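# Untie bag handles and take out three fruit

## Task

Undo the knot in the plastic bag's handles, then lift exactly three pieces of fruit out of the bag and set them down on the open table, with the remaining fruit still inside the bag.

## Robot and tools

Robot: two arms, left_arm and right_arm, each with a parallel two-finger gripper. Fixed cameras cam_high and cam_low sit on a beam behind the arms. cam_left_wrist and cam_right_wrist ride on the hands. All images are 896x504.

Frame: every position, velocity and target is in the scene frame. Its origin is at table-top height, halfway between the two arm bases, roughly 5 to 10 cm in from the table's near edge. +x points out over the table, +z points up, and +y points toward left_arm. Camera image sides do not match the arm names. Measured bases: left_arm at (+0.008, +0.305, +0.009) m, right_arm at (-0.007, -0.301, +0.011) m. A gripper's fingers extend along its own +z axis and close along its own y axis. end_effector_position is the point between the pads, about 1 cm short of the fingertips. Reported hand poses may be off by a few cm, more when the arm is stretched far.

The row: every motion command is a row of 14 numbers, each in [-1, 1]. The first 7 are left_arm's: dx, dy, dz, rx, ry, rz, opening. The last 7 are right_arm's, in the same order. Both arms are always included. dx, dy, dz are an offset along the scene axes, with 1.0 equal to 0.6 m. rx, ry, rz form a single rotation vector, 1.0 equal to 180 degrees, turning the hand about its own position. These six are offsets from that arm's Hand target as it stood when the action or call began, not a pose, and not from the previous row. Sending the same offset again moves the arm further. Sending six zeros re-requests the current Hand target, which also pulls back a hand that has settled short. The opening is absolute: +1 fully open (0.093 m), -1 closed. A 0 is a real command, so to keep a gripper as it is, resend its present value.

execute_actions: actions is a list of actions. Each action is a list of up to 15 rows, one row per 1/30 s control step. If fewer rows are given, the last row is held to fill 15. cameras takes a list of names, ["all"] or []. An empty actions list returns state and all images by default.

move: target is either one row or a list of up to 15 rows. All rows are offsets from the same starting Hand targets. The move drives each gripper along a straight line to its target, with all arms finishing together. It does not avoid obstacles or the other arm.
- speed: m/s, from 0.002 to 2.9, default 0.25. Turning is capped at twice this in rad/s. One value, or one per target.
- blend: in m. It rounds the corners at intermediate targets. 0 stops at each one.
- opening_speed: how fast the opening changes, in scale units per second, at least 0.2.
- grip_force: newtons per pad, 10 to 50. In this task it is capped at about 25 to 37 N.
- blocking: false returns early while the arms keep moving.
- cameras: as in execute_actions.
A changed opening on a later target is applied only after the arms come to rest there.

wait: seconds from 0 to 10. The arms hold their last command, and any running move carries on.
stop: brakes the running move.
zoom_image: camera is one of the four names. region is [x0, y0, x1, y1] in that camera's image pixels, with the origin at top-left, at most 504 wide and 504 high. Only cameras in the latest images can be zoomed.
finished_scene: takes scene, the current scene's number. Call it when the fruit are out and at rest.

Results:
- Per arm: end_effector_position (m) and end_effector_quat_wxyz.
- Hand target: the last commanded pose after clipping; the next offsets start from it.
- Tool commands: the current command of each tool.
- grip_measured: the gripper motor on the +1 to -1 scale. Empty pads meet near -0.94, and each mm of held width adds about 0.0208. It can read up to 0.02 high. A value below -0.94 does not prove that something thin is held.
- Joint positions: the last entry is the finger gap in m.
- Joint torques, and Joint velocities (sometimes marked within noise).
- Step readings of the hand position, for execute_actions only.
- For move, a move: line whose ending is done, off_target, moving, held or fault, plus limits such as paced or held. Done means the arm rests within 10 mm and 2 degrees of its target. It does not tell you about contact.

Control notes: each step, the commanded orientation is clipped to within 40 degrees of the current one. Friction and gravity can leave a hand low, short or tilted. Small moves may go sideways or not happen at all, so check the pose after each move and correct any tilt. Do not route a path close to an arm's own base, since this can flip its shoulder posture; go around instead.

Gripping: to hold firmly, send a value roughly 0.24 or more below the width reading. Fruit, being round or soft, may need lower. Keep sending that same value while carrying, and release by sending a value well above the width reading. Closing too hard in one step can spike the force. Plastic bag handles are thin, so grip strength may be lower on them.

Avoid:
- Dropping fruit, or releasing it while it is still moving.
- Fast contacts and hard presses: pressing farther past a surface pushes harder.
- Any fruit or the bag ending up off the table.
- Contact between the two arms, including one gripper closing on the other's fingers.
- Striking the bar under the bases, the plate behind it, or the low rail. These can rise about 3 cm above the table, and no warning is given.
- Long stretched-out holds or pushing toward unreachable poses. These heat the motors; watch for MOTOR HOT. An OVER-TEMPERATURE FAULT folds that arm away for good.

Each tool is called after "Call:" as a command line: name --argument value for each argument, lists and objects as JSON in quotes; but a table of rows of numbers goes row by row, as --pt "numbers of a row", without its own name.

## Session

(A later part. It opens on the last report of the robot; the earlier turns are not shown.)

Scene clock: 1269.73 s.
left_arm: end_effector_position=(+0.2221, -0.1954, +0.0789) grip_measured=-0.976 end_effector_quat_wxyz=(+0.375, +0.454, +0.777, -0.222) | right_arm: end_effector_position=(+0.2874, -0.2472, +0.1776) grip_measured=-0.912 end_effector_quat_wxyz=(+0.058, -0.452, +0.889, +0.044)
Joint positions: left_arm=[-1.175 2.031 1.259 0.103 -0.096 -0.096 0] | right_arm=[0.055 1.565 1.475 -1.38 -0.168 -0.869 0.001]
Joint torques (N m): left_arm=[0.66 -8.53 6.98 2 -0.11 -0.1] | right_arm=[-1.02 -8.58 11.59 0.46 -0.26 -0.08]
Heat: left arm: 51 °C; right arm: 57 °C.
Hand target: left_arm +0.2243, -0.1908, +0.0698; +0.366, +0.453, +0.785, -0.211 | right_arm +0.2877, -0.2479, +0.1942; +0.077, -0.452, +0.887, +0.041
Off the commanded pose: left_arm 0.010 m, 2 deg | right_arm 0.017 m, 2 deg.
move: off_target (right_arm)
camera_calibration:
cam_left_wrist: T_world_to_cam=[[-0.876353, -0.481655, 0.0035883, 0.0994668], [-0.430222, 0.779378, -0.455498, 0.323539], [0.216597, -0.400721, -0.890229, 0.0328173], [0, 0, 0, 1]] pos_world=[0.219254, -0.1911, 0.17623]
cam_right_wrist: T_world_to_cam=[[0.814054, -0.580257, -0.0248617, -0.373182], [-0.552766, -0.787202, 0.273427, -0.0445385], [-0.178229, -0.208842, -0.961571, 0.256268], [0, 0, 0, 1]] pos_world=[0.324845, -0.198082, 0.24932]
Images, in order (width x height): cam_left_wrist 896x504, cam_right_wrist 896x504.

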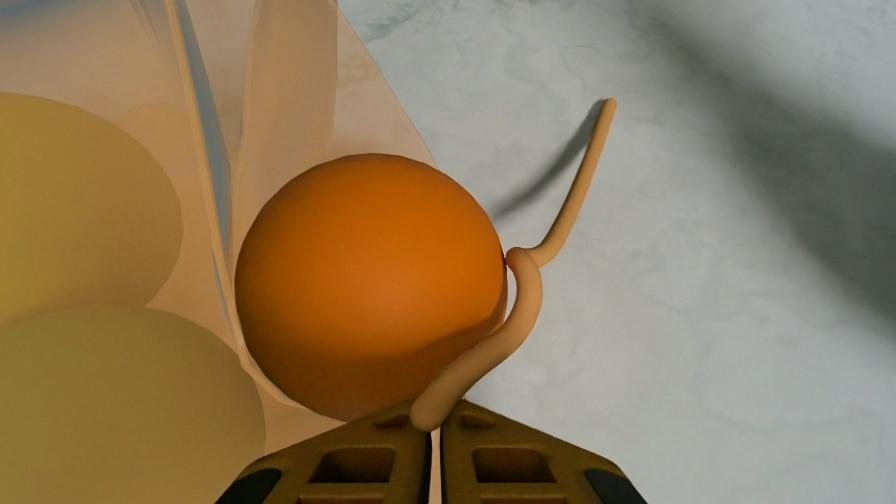

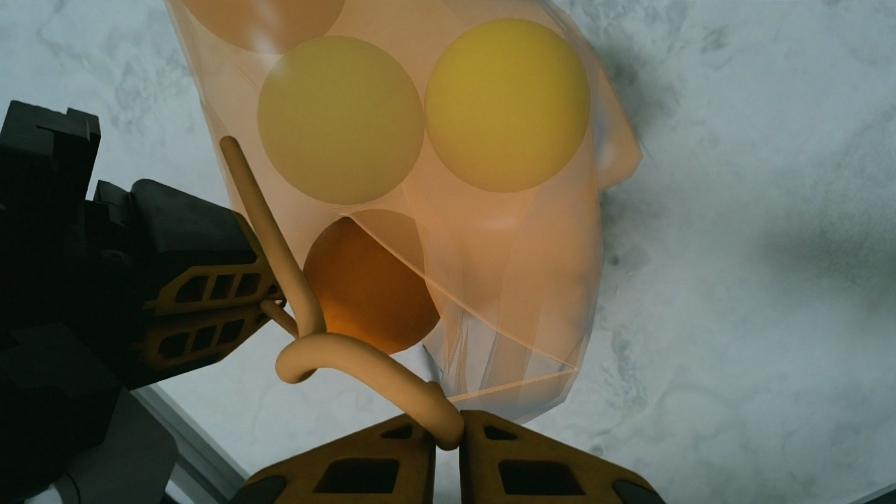

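Call:
move --target '[0.0,0.03,0.10,0,0,0,-1,0,0,0,0,0,0,-1]' --speed 0.06 --cameras '["cam_left_wrist","cam_right_wrist","cam_low","cam_high"]'

Call:
zoom_image --camera "cam_low" --region '[180, 200, 360, 360]'

Call:
zoom_image --camera "cam_high" --region '[360, 140, 510, 260]'

Scene clock: 1290.27 s.
left_arm: end_effector_position=(+0.2212, -0.1719, +0.1106) grip_measured=-0.976 end_effector_quat_wxyz=(+0.357, +0.455, +0.790, -0.204) | right_arm: end_effector_position=(+0.2868, -0.2473, +0.1776) grip_measured=-0.912 end_effector_quat_wxyz=(+0.057, -0.452, +0.889, +0.044)
Joint positions: left_arm=[-1.159 1.914 1.273 -0.083 -0.096 -0.096 0] | right_arm=[0.055 1.565 1.475 -1.382 -0.168 -0.869 0.001]
Joint torques (N m): left_arm=[0.85 -10.96 9.03 1.9 0.02 0.02] | right_arm=[-0.87 -8.68 11.47 0.46 -0.2 -0.09]
Heat: left arm: 52 °C; right arm: 58 °C.
Hand target: left_arm +0.2243, -0.1729, +0.1298; +0.366, +0.453, +0.785, -0.211 | right_arm +0.2877, -0.2479, +0.1942; +0.077, -0.452, +0.887, +0.041
Off the commanded pose: left_arm 0.019 m, 1 deg | right_arm 0.017 m, 2 deg.
move: off_target (left_arm, right_arm)
camera_calibration:
cam_left_wrist: T_world_to_cam=[[-0.868423, -0.495813, -0.00339082, 0.10646], [-0.451734, 0.793999, -0.40682, 0.321123], [0.204399, -0.35176, -0.913502, 0.0842911], [0, 0, 0, 1]] pos_world=[0.220286, -0.172537, 0.208001]
cam_right_wrist: T_world_to_cam=[[0.813923, -0.580365, -0.0265696, -0.372411], [-0.552242, -0.787067, 0.274871, -0.0452365], [-0.180438, -0.209051, -0.961114, 0.256663], [0, 0, 0, 1]] pos_world=[0.324444, -0.198082, 0.249222]

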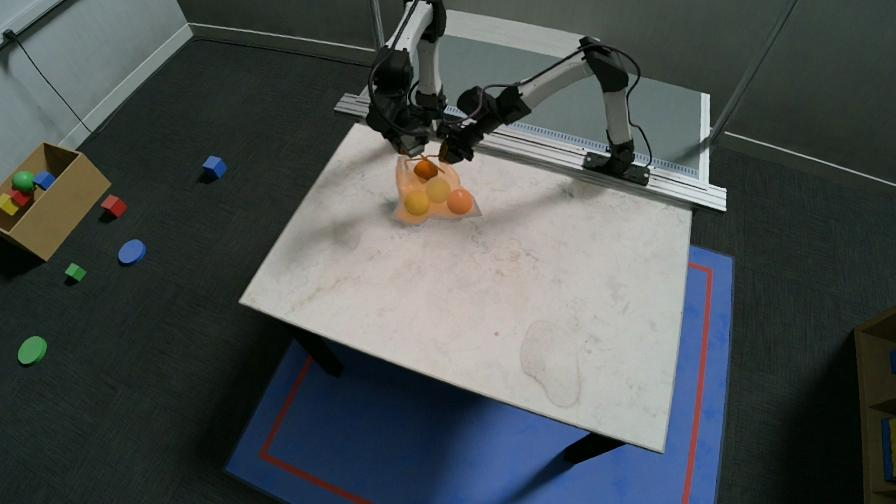

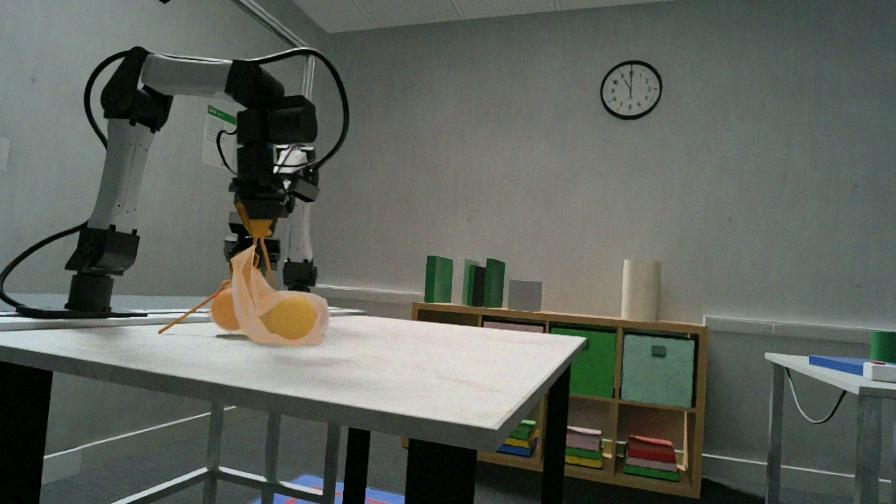

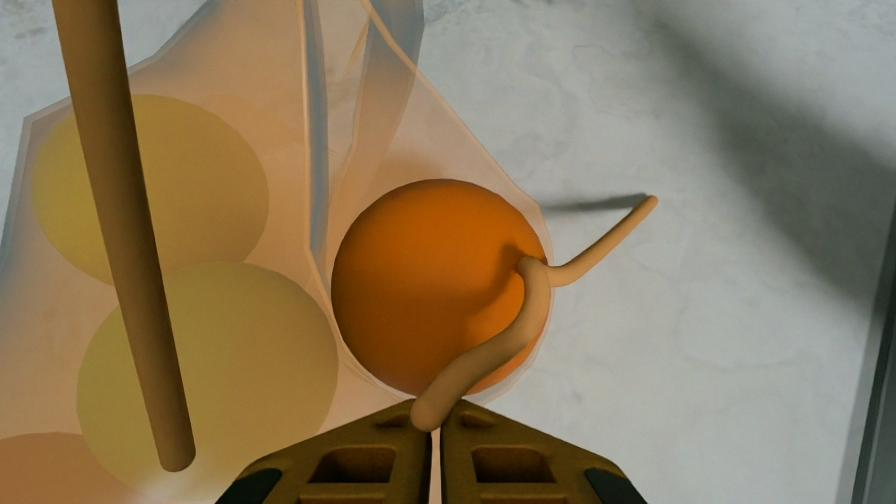

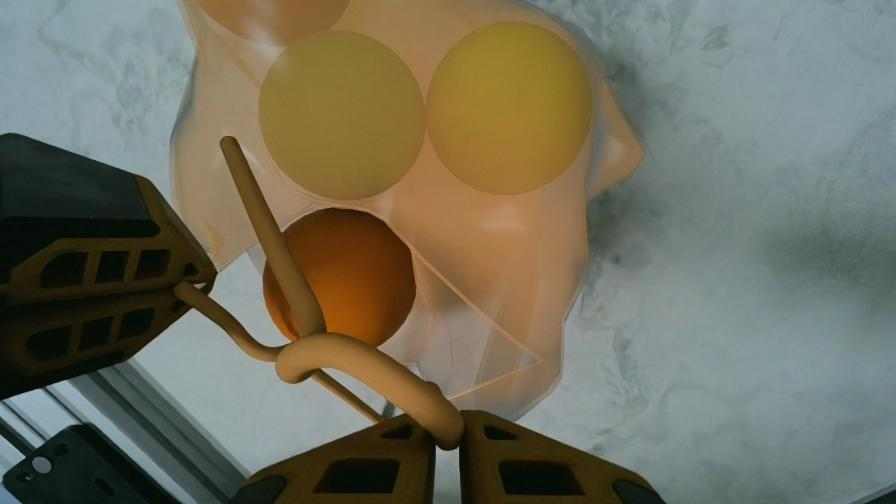

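Scaled by 2.800 from the camera's 896x504 image, which has a finer 1280x720 frame.

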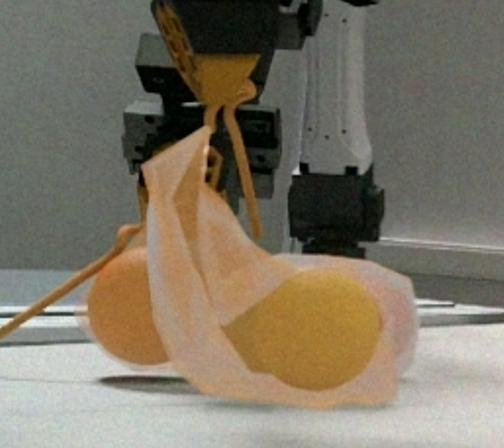

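Scaled by 3.360 from the camera's 896x504 image, which has a finer 1280x720 frame.

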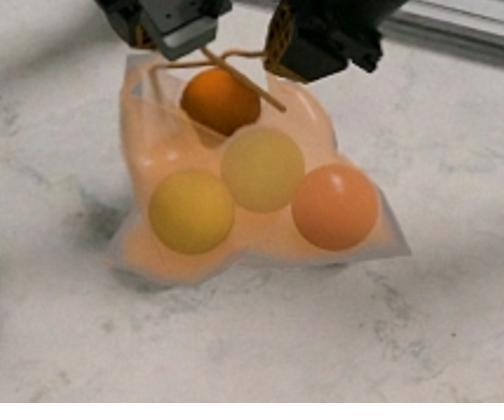

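Call:
move --pt "0.0 0.0 0.05 0 0 0 -1 0.0 -0.1 -0.03 0 0 0 -1" --pt "0.0 0.02 0.10 0 0 0 -1 -0.02 -0.2 -0.13 0 0 0 -1" --speed 0.08 --blend 0.02 --cameras '["cam_left_wrist","cam_right_wrist","cam_low","cam_high"]'

Call:
zoom_image --camera "cam_high" --region '[350, 120, 510, 260]'

Scene clock: 1312.10 s.
left_arm: end_effector_position=(+0.2232, -0.1616, +0.1691) grip_measured=-0.977 end_effector_quat_wxyz=(+0.357, +0.453, +0.791, -0.202) | right_arm: end_effector_position=(+0.2748, -0.3651, +0.1215) grip_measured=-0.912 end_effector_quat_wxyz=(+0.075, -0.454, +0.887, +0.038)
Joint positions: left_arm=[-1.145 1.819 1.391 -0.299 -0.09 -0.09 0] | right_arm=[-0.374 1.575 1.238 -1.181 -0.212 -1.305 0.001]
Joint torques (N m): left_arm=[0.87 -10.54 9.58 1.9 0.05 0.06] | right_arm=[-1.03 -5.34 7.02 0.83 -0.24 -0.08]
Heat: left arm: 58 °C; right arm: 58 °C.
Hand target: left_arm +0.2244, -0.1607, +0.1898; +0.366, +0.453, +0.785, -0.211 | right_arm +0.2757, -0.3679, +0.1162; +0.078, -0.453, +0.887, +0.041
Off the commanded pose: left_arm 0.021 m, 2 deg | right_arm 0.006 m, 0 deg.
move: off_target (left_arm)
camera_calibration:
cam_left_wrist: T_world_to_cam=[[-0.865367, -0.501116, -0.004768, 0.112169], [-0.456642, 0.792413, -0.404424, 0.338128], [0.206442, -0.347798, -0.914559, 0.141404], [0, 0, 0, 1]] pos_world=[0.222279, -0.162547, 0.266604]
cam_right_wrist: T_world_to_cam=[[0.816162, -0.57782, 0.00213156, -0.435689], [-0.559998, -0.790069, 0.249384, -0.12508], [-0.142415, -0.204732, -0.968402, 0.167977], [0, 0, 0, 1]] pos_world=[0.30947, -0.316181, 0.194791]

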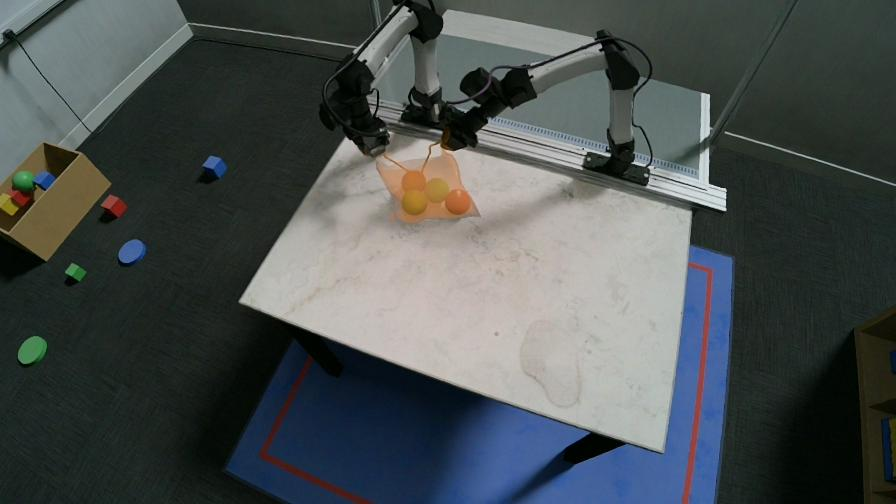

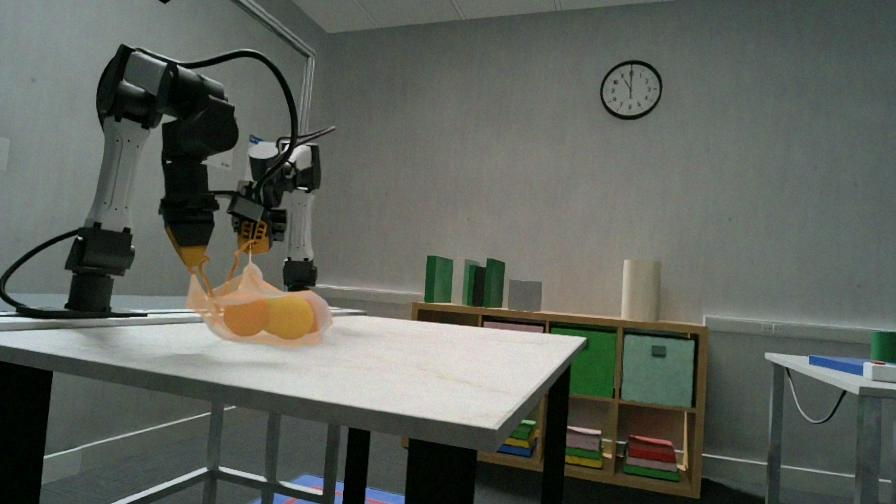

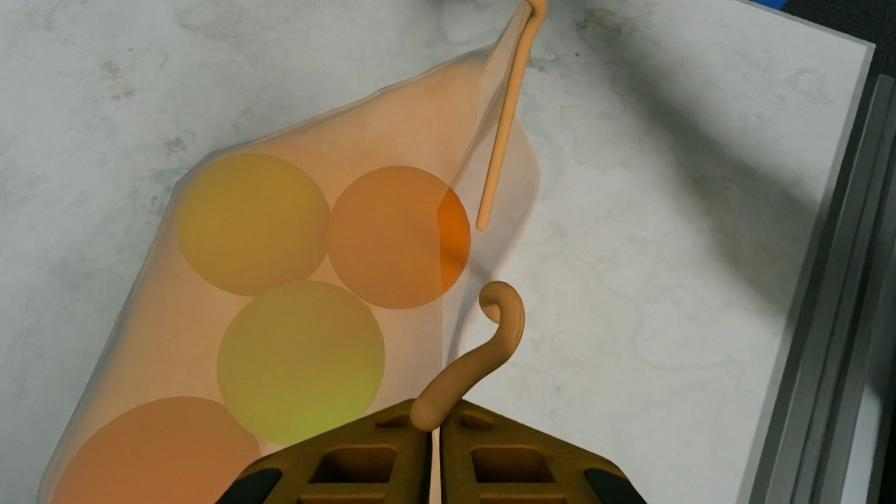

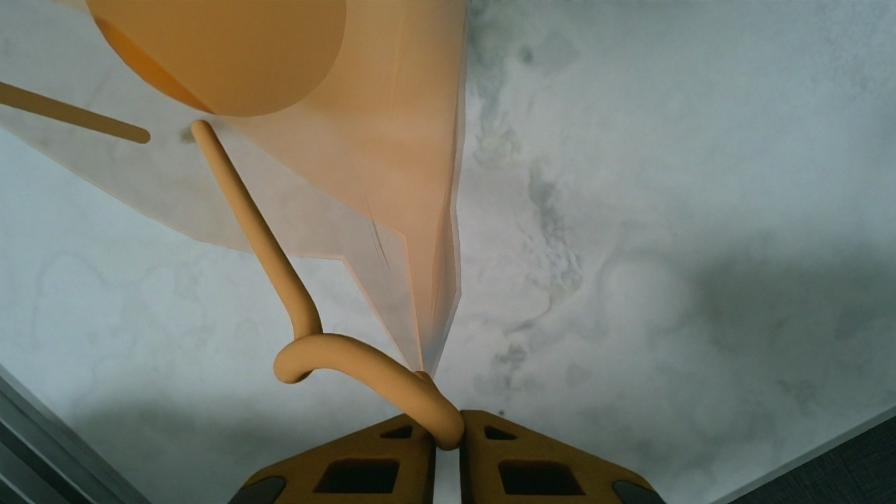

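Scaled by 3.150 from the camera's 896x504 image, which has a finer 1280x720 frame.

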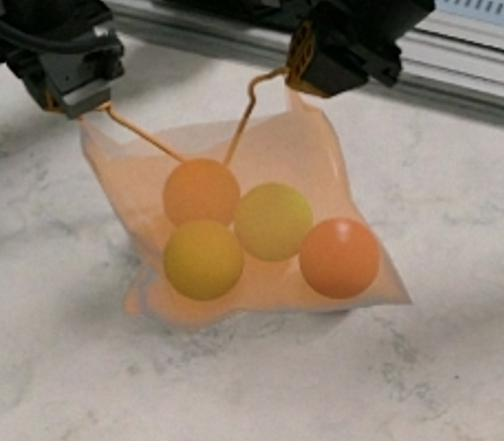

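Call:
move --pt "0.05 0.01 0.0 0 0 0 -1 0.06 -0.01 -0.05 0 0 0 -1" --pt "0.07 0.01 0.0 0 0 0 -1 0.07 -0.01 -0.15 0 0 0 -1" --speed 0.08 --blend 0.02 --cameras '["cam_left_wrist","cam_right_wrist","cam_low","cam_high"]'

Call:
zoom_image --camera "cam_high" --region '[350, 120, 510, 260]'

Scene clock: 1330.23 s.
left_arm: end_effector_position=(+0.2630, -0.1540, +0.1915) grip_measured=-0.977 end_effector_quat_wxyz=(+0.373, +0.449, +0.783, -0.215) | right_arm: end_effector_position=(+0.3168, -0.3745, +0.0325) grip_measured=-0.912 end_effector_quat_wxyz=(+0.077, -0.455, +0.886, +0.040)
Joint positions: left_arm=[-1.042 1.824 1.452 -0.306 -0.007 -0.024 0] | right_arm=[-0.343 1.822 1.155 -0.844 -0.215 -1.276 0.001]
Joint torques (N m): left_arm=[0.88 -7.13 9.72 1.94 0.1 0.08] | right_arm=[-0.08 -6.71 6.43 0.92 -0.2 0.08]
Heat: left arm: 61 °C; right arm: 57 °C.
Hand target: left_arm +0.2662, -0.1549, +0.1897; +0.366, +0.453, +0.785, -0.211 | right_arm +0.3177, -0.3739, +0.0261; +0.077, -0.452, +0.888, +0.041
Off the commanded pose: left_arm 0.004 m, 1 deg | right_arm 0.006 m, 0 deg.
move: done
camera_calibration:
cam_left_wrist: T_world_to_cam=[[-0.867044, -0.498229, 0.00161992, 0.150193], [-0.446819, 0.776132, -0.444941, 0.361959], [0.220425, -0.386507, -0.895559, 0.142971], [0, 0, 0, 1]] pos_world=[0.26044, -0.150837, 0.288846]
cam_right_wrist: T_world_to_cam=[[0.81773, -0.575601, 0.000797432, -0.47477], [-0.558211, -0.792686, 0.24505, -0.0882083], [-0.140419, -0.20083, -0.96951, 0.0867356], [0, 0, 0, 1]] pos_world=[0.351174, -0.32578, 0.106085]

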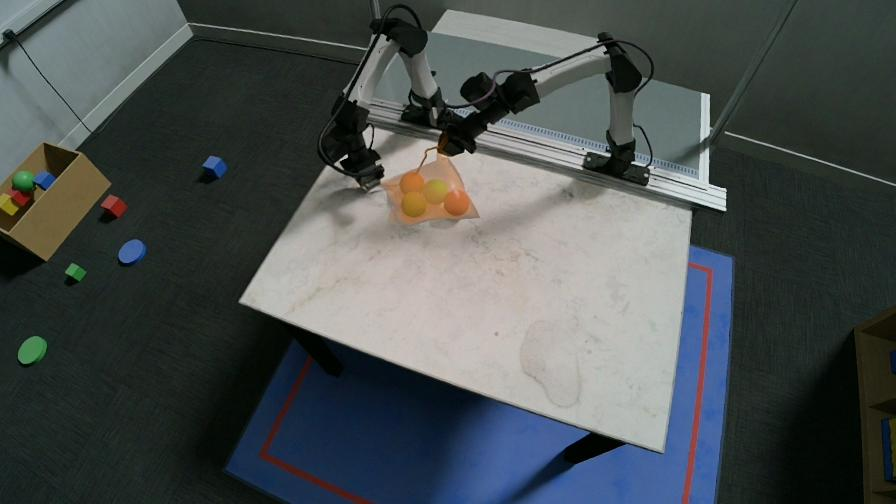

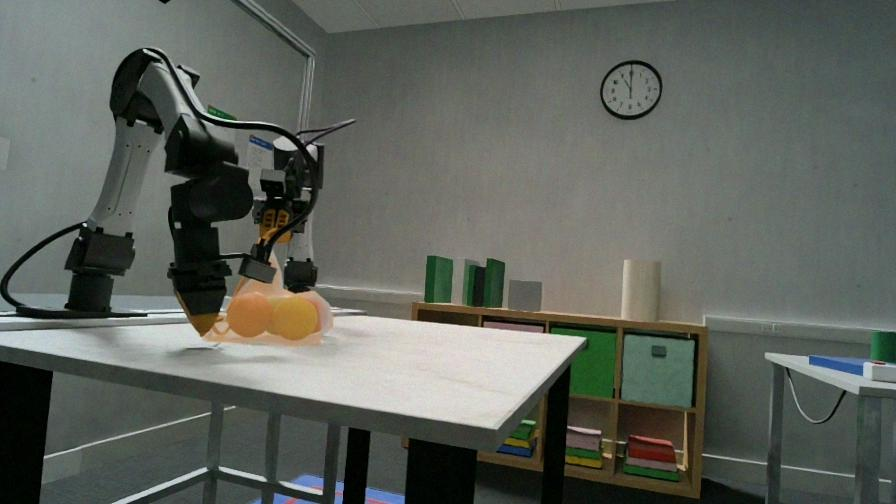

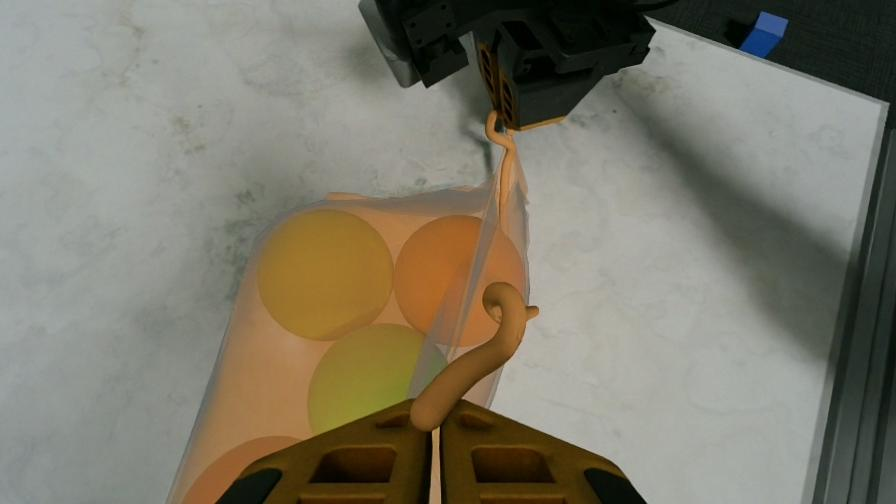

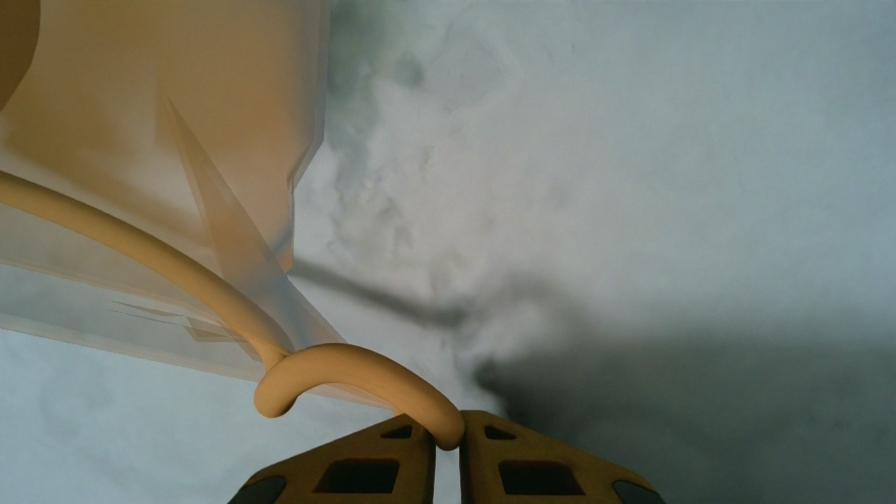

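Scaled by 3.150 from the camera's 896x504 image, which has a finer 1280x720 frame.

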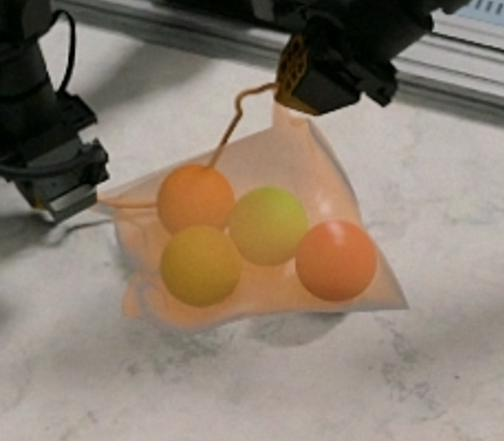

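Call:
move --pt "0.07 0.0 0.0 0 0 0 -1 0.06 0.02 0.02 0 0 0 -1" --pt "0.07 -0.01 -0.05 0 0 0 -1 0.06 0.05 -0.012 0 0 0 -1" --speed 0.08 --blend 0.02 --cameras '["cam_left_wrist","cam_right_wrist","cam_low","cam_high"]'

Call:
zoom_image --camera "cam_high" --region '[350, 120, 510, 260]'

Call:
zoom_image --camera "cam_left_wrist" --region '[220, 80, 640, 480]'

Scene clock: 1346.60 s.
left_arm: end_effector_position=(+0.3101, -0.1618, +0.1779) grip_measured=-0.977 end_effector_quat_wxyz=(+0.381, +0.445, +0.781, -0.216) | right_arm: end_effector_position=(+0.3550, -0.3434, +0.0269) grip_measured=-0.912 end_effector_quat_wxyz=(+0.083, -0.456, +0.885, +0.040)
Joint positions: left_arm=[-0.957 1.943 1.543 -0.263 0.051 0.027 0] | right_arm=[-0.226 1.913 1.26 -0.824 -0.215 -1.159 0.001]
Joint torques (N m): left_arm=[0.29 -7.84 5.9 2.25 0.11 0.06] | right_arm=[-0.08 -7.39 6.56 0.86 -0.13 0.08]
Heat: left arm: 57 °C; right arm: 55 °C.
Hand target: left_arm +0.3083, -0.1608, +0.1597; +0.366, +0.453, +0.785, -0.211 | right_arm +0.3536, -0.3439, +0.0189; +0.077, -0.452, +0.888, +0.041
Off the commanded pose: left_arm 0.018 m, 2 deg | right_arm 0.008 m, 1 deg.
move: off_target (left_arm); blend cut to 0.0153 m at target 1
camera_calibration:
cam_left_wrist: T_world_to_cam=[[-0.863564, -0.504233, -0.00259974, 0.18589], [-0.446978, 0.767874, -0.45889, 0.384157], [0.233384, -0.395119, -0.888489, 0.110701], [0, 0, 0, 1]] pos_world=[0.306402, -0.157512, 0.275126]
cam_right_wrist: T_world_to_cam=[[0.819422, -0.573156, 0.00632538, -0.48796], [-0.558459, -0.795826, 0.234061, -0.0415348], [-0.129119, -0.195327, -0.972201, 0.0908895], [0, 0, 0, 1]] pos_world=[0.388385, -0.294979, 0.101171]

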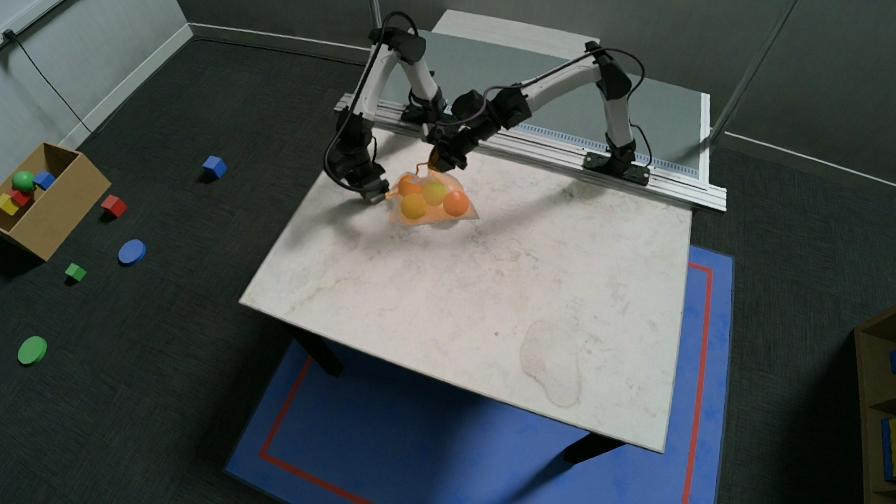

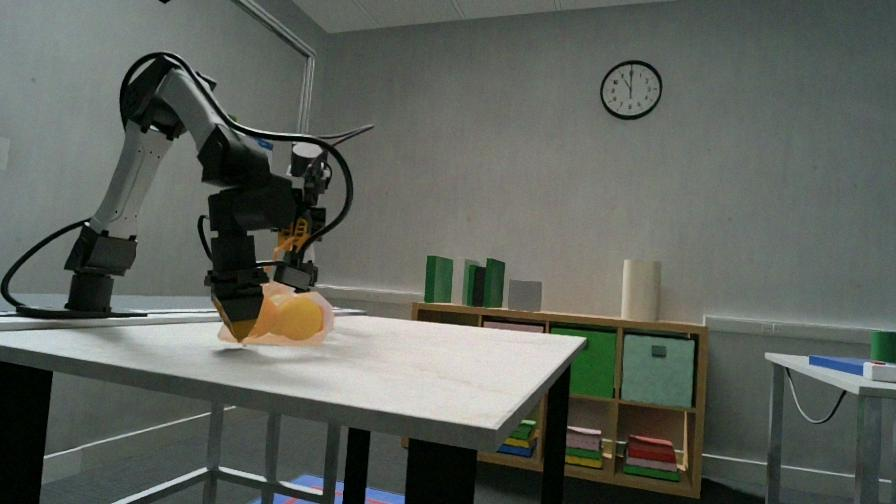

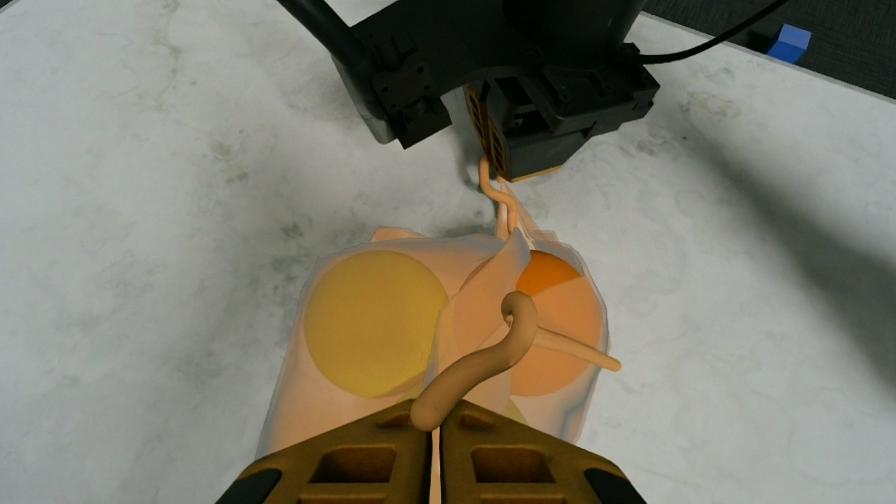

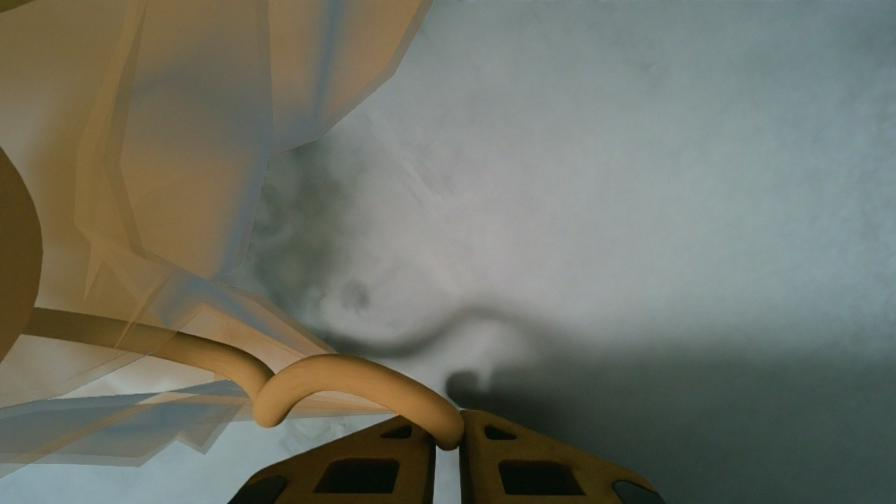

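Scaled by 3.150 from the camera's 896x504 image, which has a finer 1280x720 frame.

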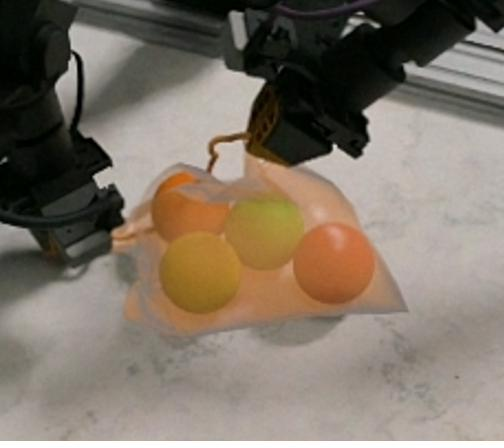

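Scaled by 1.200 from the camera's 896x504 image, which has a finer 1280x720 frame.

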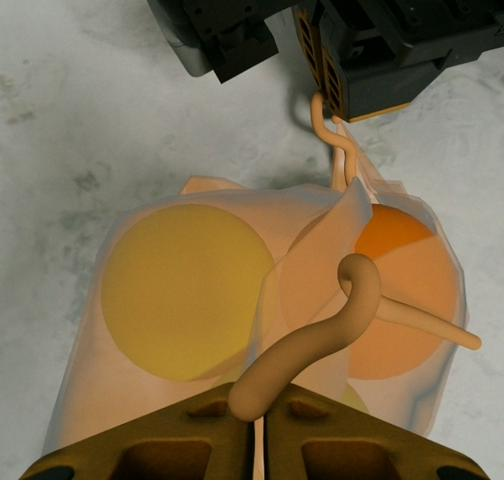

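Call:
move --pt "0 0 0 0 0 0 -1 0 0 0 0 0 0 -0.5" --pt "0 0 0 0 0 0 -1 -0.005 -0.01 0.12 0 0 0 -0.5" --pt "0 0 0 0 0 0 -1 -0.07 -0.07 0.22 0 0 0 -0.5" --speed 0.12 --opening_speed 0.5 --cameras '["cam_left_wrist","cam_right_wrist","cam_high"]'

Call:
zoom_image --camera "cam_left_wrist" --region '[220, 80, 640, 480]'

Call:
zoom_image --camera "cam_high" --region '[350, 120, 510, 260]'

Scene clock: 1366.63 s.
left_arm: end_effector_position=(+0.3102, -0.1618, +0.1779) grip_measured=-0.977 end_effector_quat_wxyz=(+0.381, +0.445, +0.781, -0.216) | right_arm: end_effector_position=(+0.3096, -0.3832, +0.1344) grip_measured=-0.502 end_effector_quat_wxyz=(+0.063, -0.451, +0.889, +0.054)
Joint positions: left_arm=[-0.957 1.943 1.543 -0.262 0.051 0.027 0] | right_arm=[-0.391 1.756 1.49 -1.295 -0.215 -1.322 0.021]
Joint torques (N m): left_arm=[0.34 -7.82 5.96 2.26 0.11 0.06] | right_arm=[-0.98 -10.13 11.12 0.25 -0.19 -0.04]
Heat: left arm: 57 °C; right arm: 55 °C.
Hand target: left_arm +0.3083, -0.1608, +0.1597; +0.366, +0.453, +0.785, -0.211 | right_arm +0.3115, -0.3859, +0.1509; +0.077, -0.452, +0.888, +0.041
Off the commanded pose: left_arm 0.018 m, 2 deg | right_arm 0.017 m, 2 deg.
move: off_target (left_arm, right_arm)
camera_calibration:
cam_left_wrist: T_world_to_cam=[[-0.86354, -0.504273, -0.0026569, 0.185928], [-0.446913, 0.767734, -0.459187, 0.384363], [0.233595, -0.395339, -0.888336, 0.110586], [0, 0, 0, 1]] pos_world=[0.306501, -0.157611, 0.275225]
cam_right_wrist: T_world_to_cam=[[0.813931, -0.579754, -0.0374472, -0.469259], [-0.552945, -0.792844, 0.256224, -0.127245], [-0.178236, -0.187842, -0.965892, 0.19895], [0, 0, 0, 1]] pos_world=[0.347045, -0.335569, 0.207195]
Images, in order (width x height): cam_high 896x504, cam_left_wrist 896x504, cam_right_wrist 896x504.

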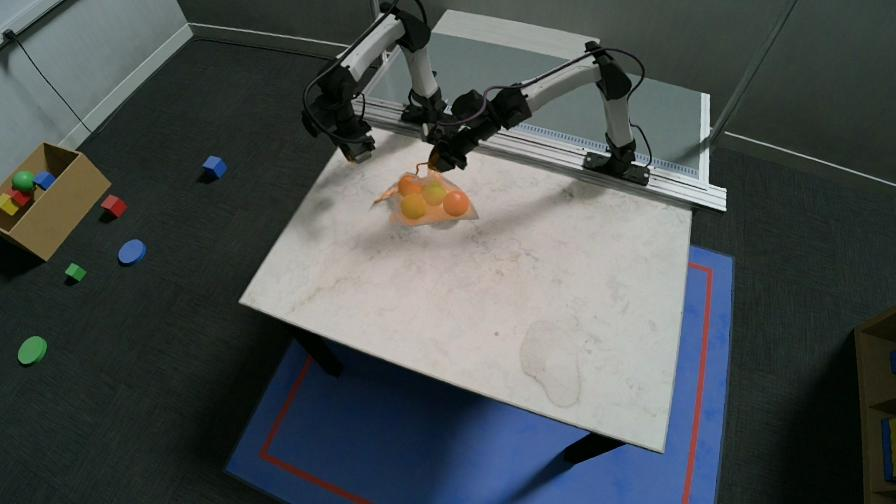

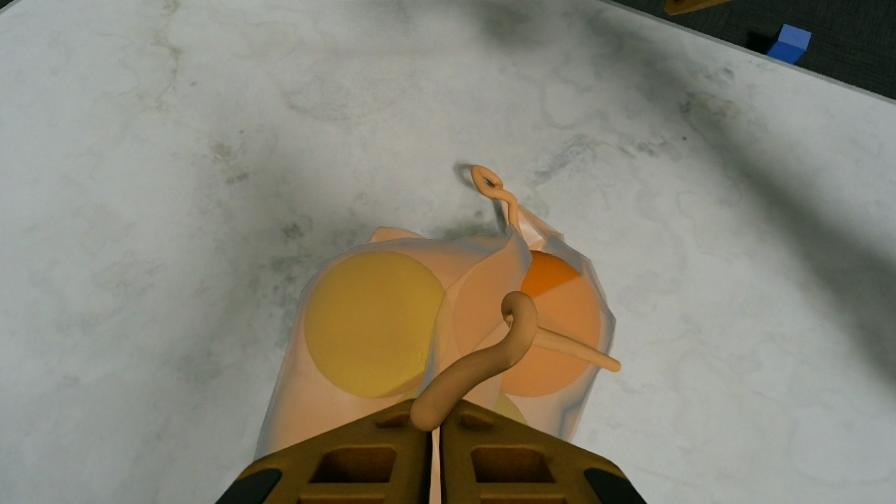

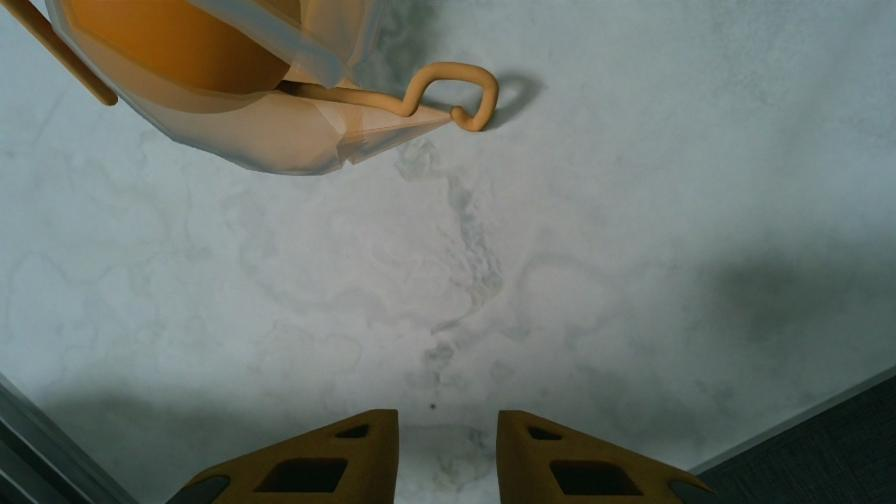

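Scaled by 1.200 from the camera's 896x504 image, which has a finer 1280x720 frame.

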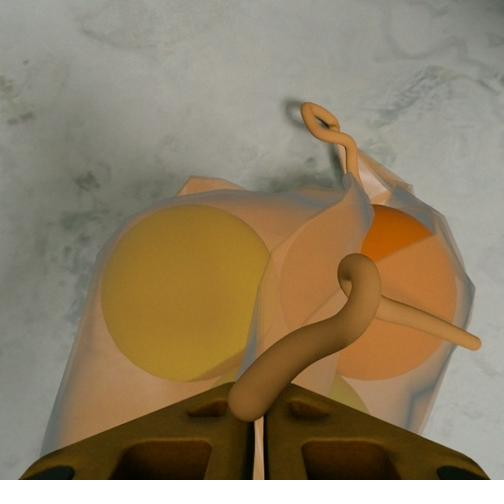

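Scaled by 3.150 from the camera's 896x504 image, which has a finer 1280x720 frame.

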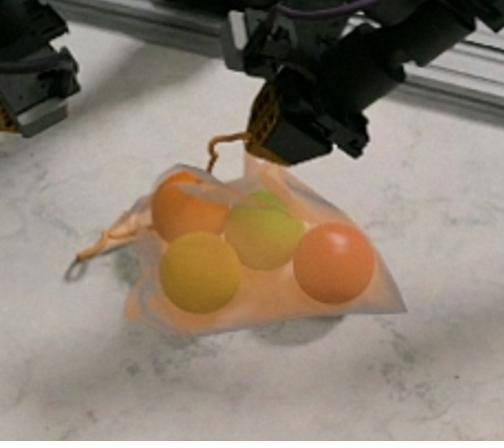

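Call:
move --target '[0,0,0,0,0,0,-1,-0.075,0.1267,0.0,0.1226,-0.0662,0.0875,-0.9]' --speed 0.15 --cameras '["cam_right_wrist"]'

Scene clock: 1398.00 s.
left_arm: end_effector_position=(+0.3102, -0.1619, +0.1780) grip_measured=-0.977 end_effector_quat_wxyz=(+0.381, +0.445, +0.781, -0.216) | right_arm: end_effector_position=(+0.2703, -0.3100, +0.1466) grip_measured=-0.898 end_effector_quat_wxyz=(+0.238, -0.549, +0.782, +0.176)
Joint positions: left_arm=[-0.957 1.943 1.543 -0.262 0.051 0.027 0] | right_arm=[-0.442 1.567 1.218 -1.296 -0.646 -1.685 0.002]
Joint torques (N m): left_arm=[0.38 -7.88 5.94 2.25 0.12 0.05] | right_arm=[-1.16 -8.36 6.39 0.2 -0.5 -0.11]
Heat: left arm: 57 °C; right arm: 58 °C.
Hand target: left_arm +0.3083, -0.1608, +0.1597; +0.366, +0.453, +0.785, -0.211 | right_arm +0.2665, -0.3098, +0.1509; +0.247, -0.548, +0.781, +0.172
Off the commanded pose: left_arm 0.018 m, 2 deg | right_arm 0.006 m, 1 deg.
move: off_target (left_arm)
camera_calibration:
cam_right_wrist: T_world_to_cam=[[0.944488, -0.328418, -0.00923363, -0.355975], [-0.324688, -0.92873, -0.178992, -0.134051], [0.0502086, 0.172054, -0.983807, 0.269941], [0, 0, 0, 1]] pos_world=[0.279136, -0.28785, 0.238289]
Images, in order (width x height): cam_right_wrist 896x504.

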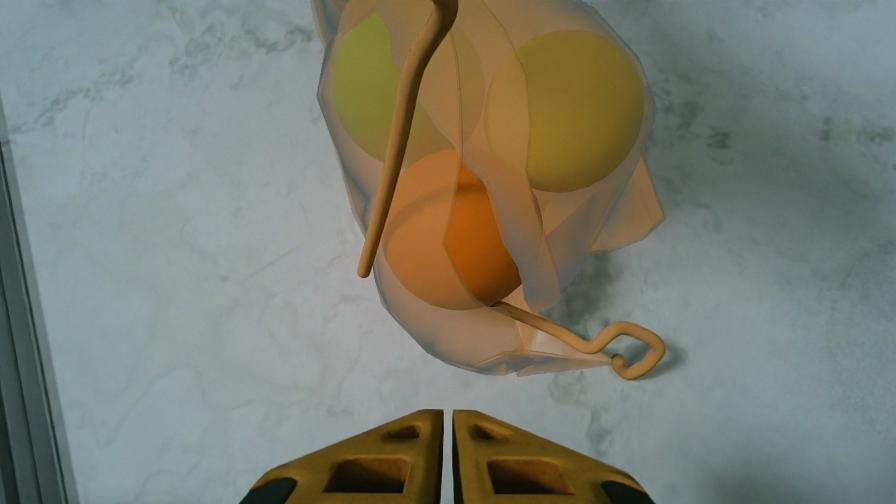

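Call:
zoom_image --camera "cam_right_wrist" --region '[330, 110, 680, 400]'

Scaled by 1.440 from the camera's 896x504 image, which has a finer 1280x720 frame.

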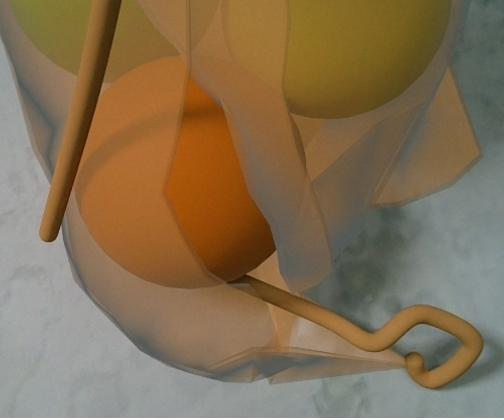

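Call:
move --target '[-0.05,0.0,0.015,0,0,0,-1,0,0,0,0,0,0,-0.9]' --speed 0.08 --cameras '["cam_right_wrist"]'

Call:
zoom_image --camera "cam_right_wrist" --region '[330, 110, 680, 400]'

Scene clock: 1416.70 s.
left_arm: end_effector_position=(+0.2793, -0.1671, +0.1614) grip_measured=-0.977 end_effector_quat_wxyz=(+0.362, +0.459, +0.783, -0.213) | right_arm: end_effector_position=(+0.2704, -0.3099, +0.1467) grip_measured=-0.898 end_effector_quat_wxyz=(+0.238, -0.549, +0.782, +0.176)
Joint positions: left_arm=[-1.018 1.927 1.485 -0.258 0.027 0.006 0] | right_arm=[-0.442 1.567 1.218 -1.296 -0.647 -1.686 0.002]
Joint torques (N m): left_arm=[0.29 -11.38 6.26 2.09 -0.12 -0.11] | right_arm=[-1.09 -8.24 6.5 0.23 -0.52 -0.11]
Heat: left arm: 57 °C; right arm: 56 °C.
Hand target: left_arm +0.2782, -0.1608, +0.1687; +0.366, +0.453, +0.785, -0.211 | right_arm +0.2666, -0.3098, +0.1509; +0.247, -0.548, +0.781, +0.172
Off the commanded pose: left_arm 0.010 m, 1 deg | right_arm 0.006 m, 1 deg.
move: done
camera_calibration:
cam_right_wrist: T_world_to_cam=[[0.944686, -0.32786, -0.00875167, -0.355891], [-0.324018, -0.928816, -0.179756, -0.134094], [0.0508061, 0.172648, -0.983672, 0.270016], [0, 0, 0, 1]] pos_world=[0.279037, -0.287849, 0.238389]
Images, in order (width x height): cam_right_wrist 896x504.

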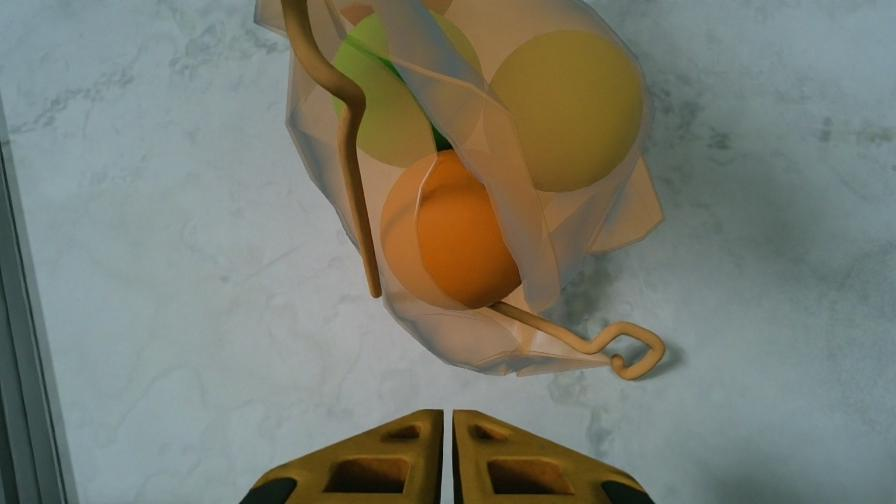

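Scaled by 1.440 from the camera's 896x504 image, which has a finer 1280x720 frame.

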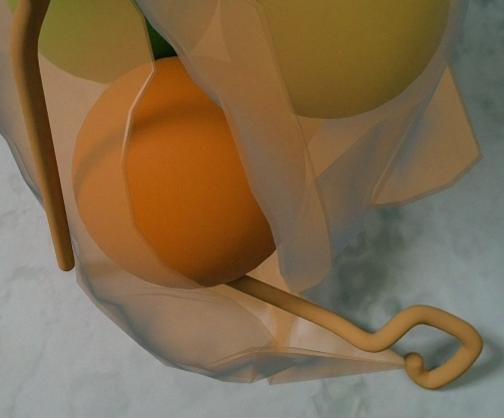

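Call:
move --target '[-0.05,0.0,0.015,0,0,0,-1,0,0,0,0,0,0,-0.9]' --speed 0.08 --cameras '["cam_right_wrist"]'

Call:
zoom_image --camera "cam_right_wrist" --region '[280, 60, 680, 400]'

Scene clock: 1424.37 s.
left_arm: end_effector_position=(+0.2506, -0.1700, +0.1761) grip_measured=-0.977 end_effector_quat_wxyz=(+0.370, +0.457, +0.779, -0.218) | right_arm: end_effector_position=(+0.2704, -0.3099, +0.1467) grip_measured=-0.898 end_effector_quat_wxyz=(+0.238, -0.549, +0.782, +0.176)
Joint positions: left_arm=[-1.083 1.865 1.446 -0.261 -0.024 -0.036 0] | right_arm=[-0.442 1.567 1.218 -1.296 -0.647 -1.686 0.002]
Joint torques (N m): left_arm=[0.25 -10.8 6.02 1.96 -0.07 -0.08] | right_arm=[-1.06 -8.46 6.46 0.2 -0.54 -0.11]
Heat: left arm: 59 °C; right arm: 55 °C.
Hand target: left_arm +0.2483, -0.1608, +0.1777; +0.366, +0.453, +0.785, -0.211 | right_arm +0.2666, -0.3098, +0.1509; +0.247, -0.548, +0.781, +0.172
Off the commanded pose: left_arm 0.010 m, 1 deg | right_arm 0.006 m, 1 deg.
move: done
camera_calibration:
cam_right_wrist: T_world_to_cam=[[0.944686, -0.32786, -0.00875167, -0.355891], [-0.324018, -0.928816, -0.179756, -0.134094], [0.0508061, 0.172648, -0.983672, 0.270016], [0, 0, 0, 1]] pos_world=[0.279037, -0.287849, 0.238389]
Images, in order (width x height): cam_right_wrist 896x504.

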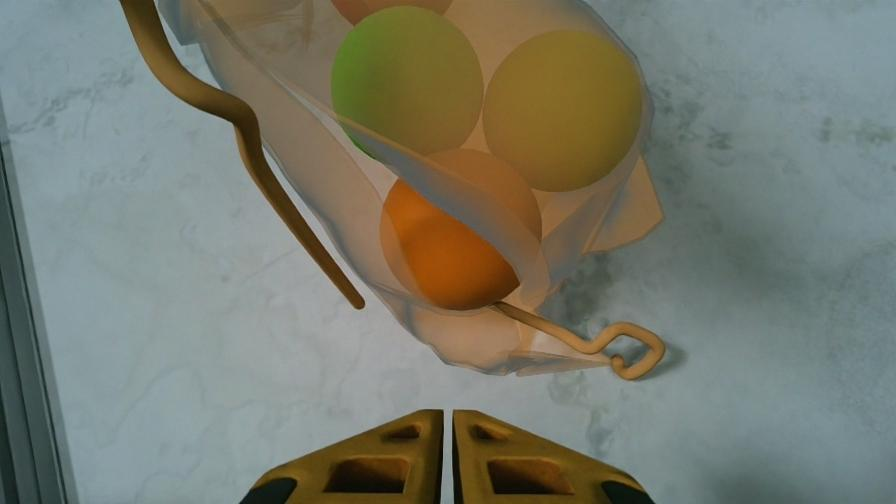

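Scaled by 1.260 from the camera's 896x504 image, which has a finer 1280x720 frame.

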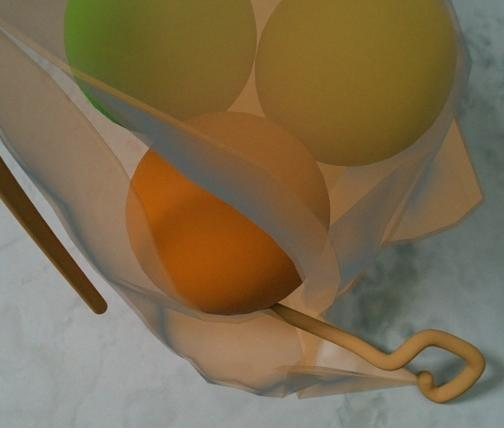

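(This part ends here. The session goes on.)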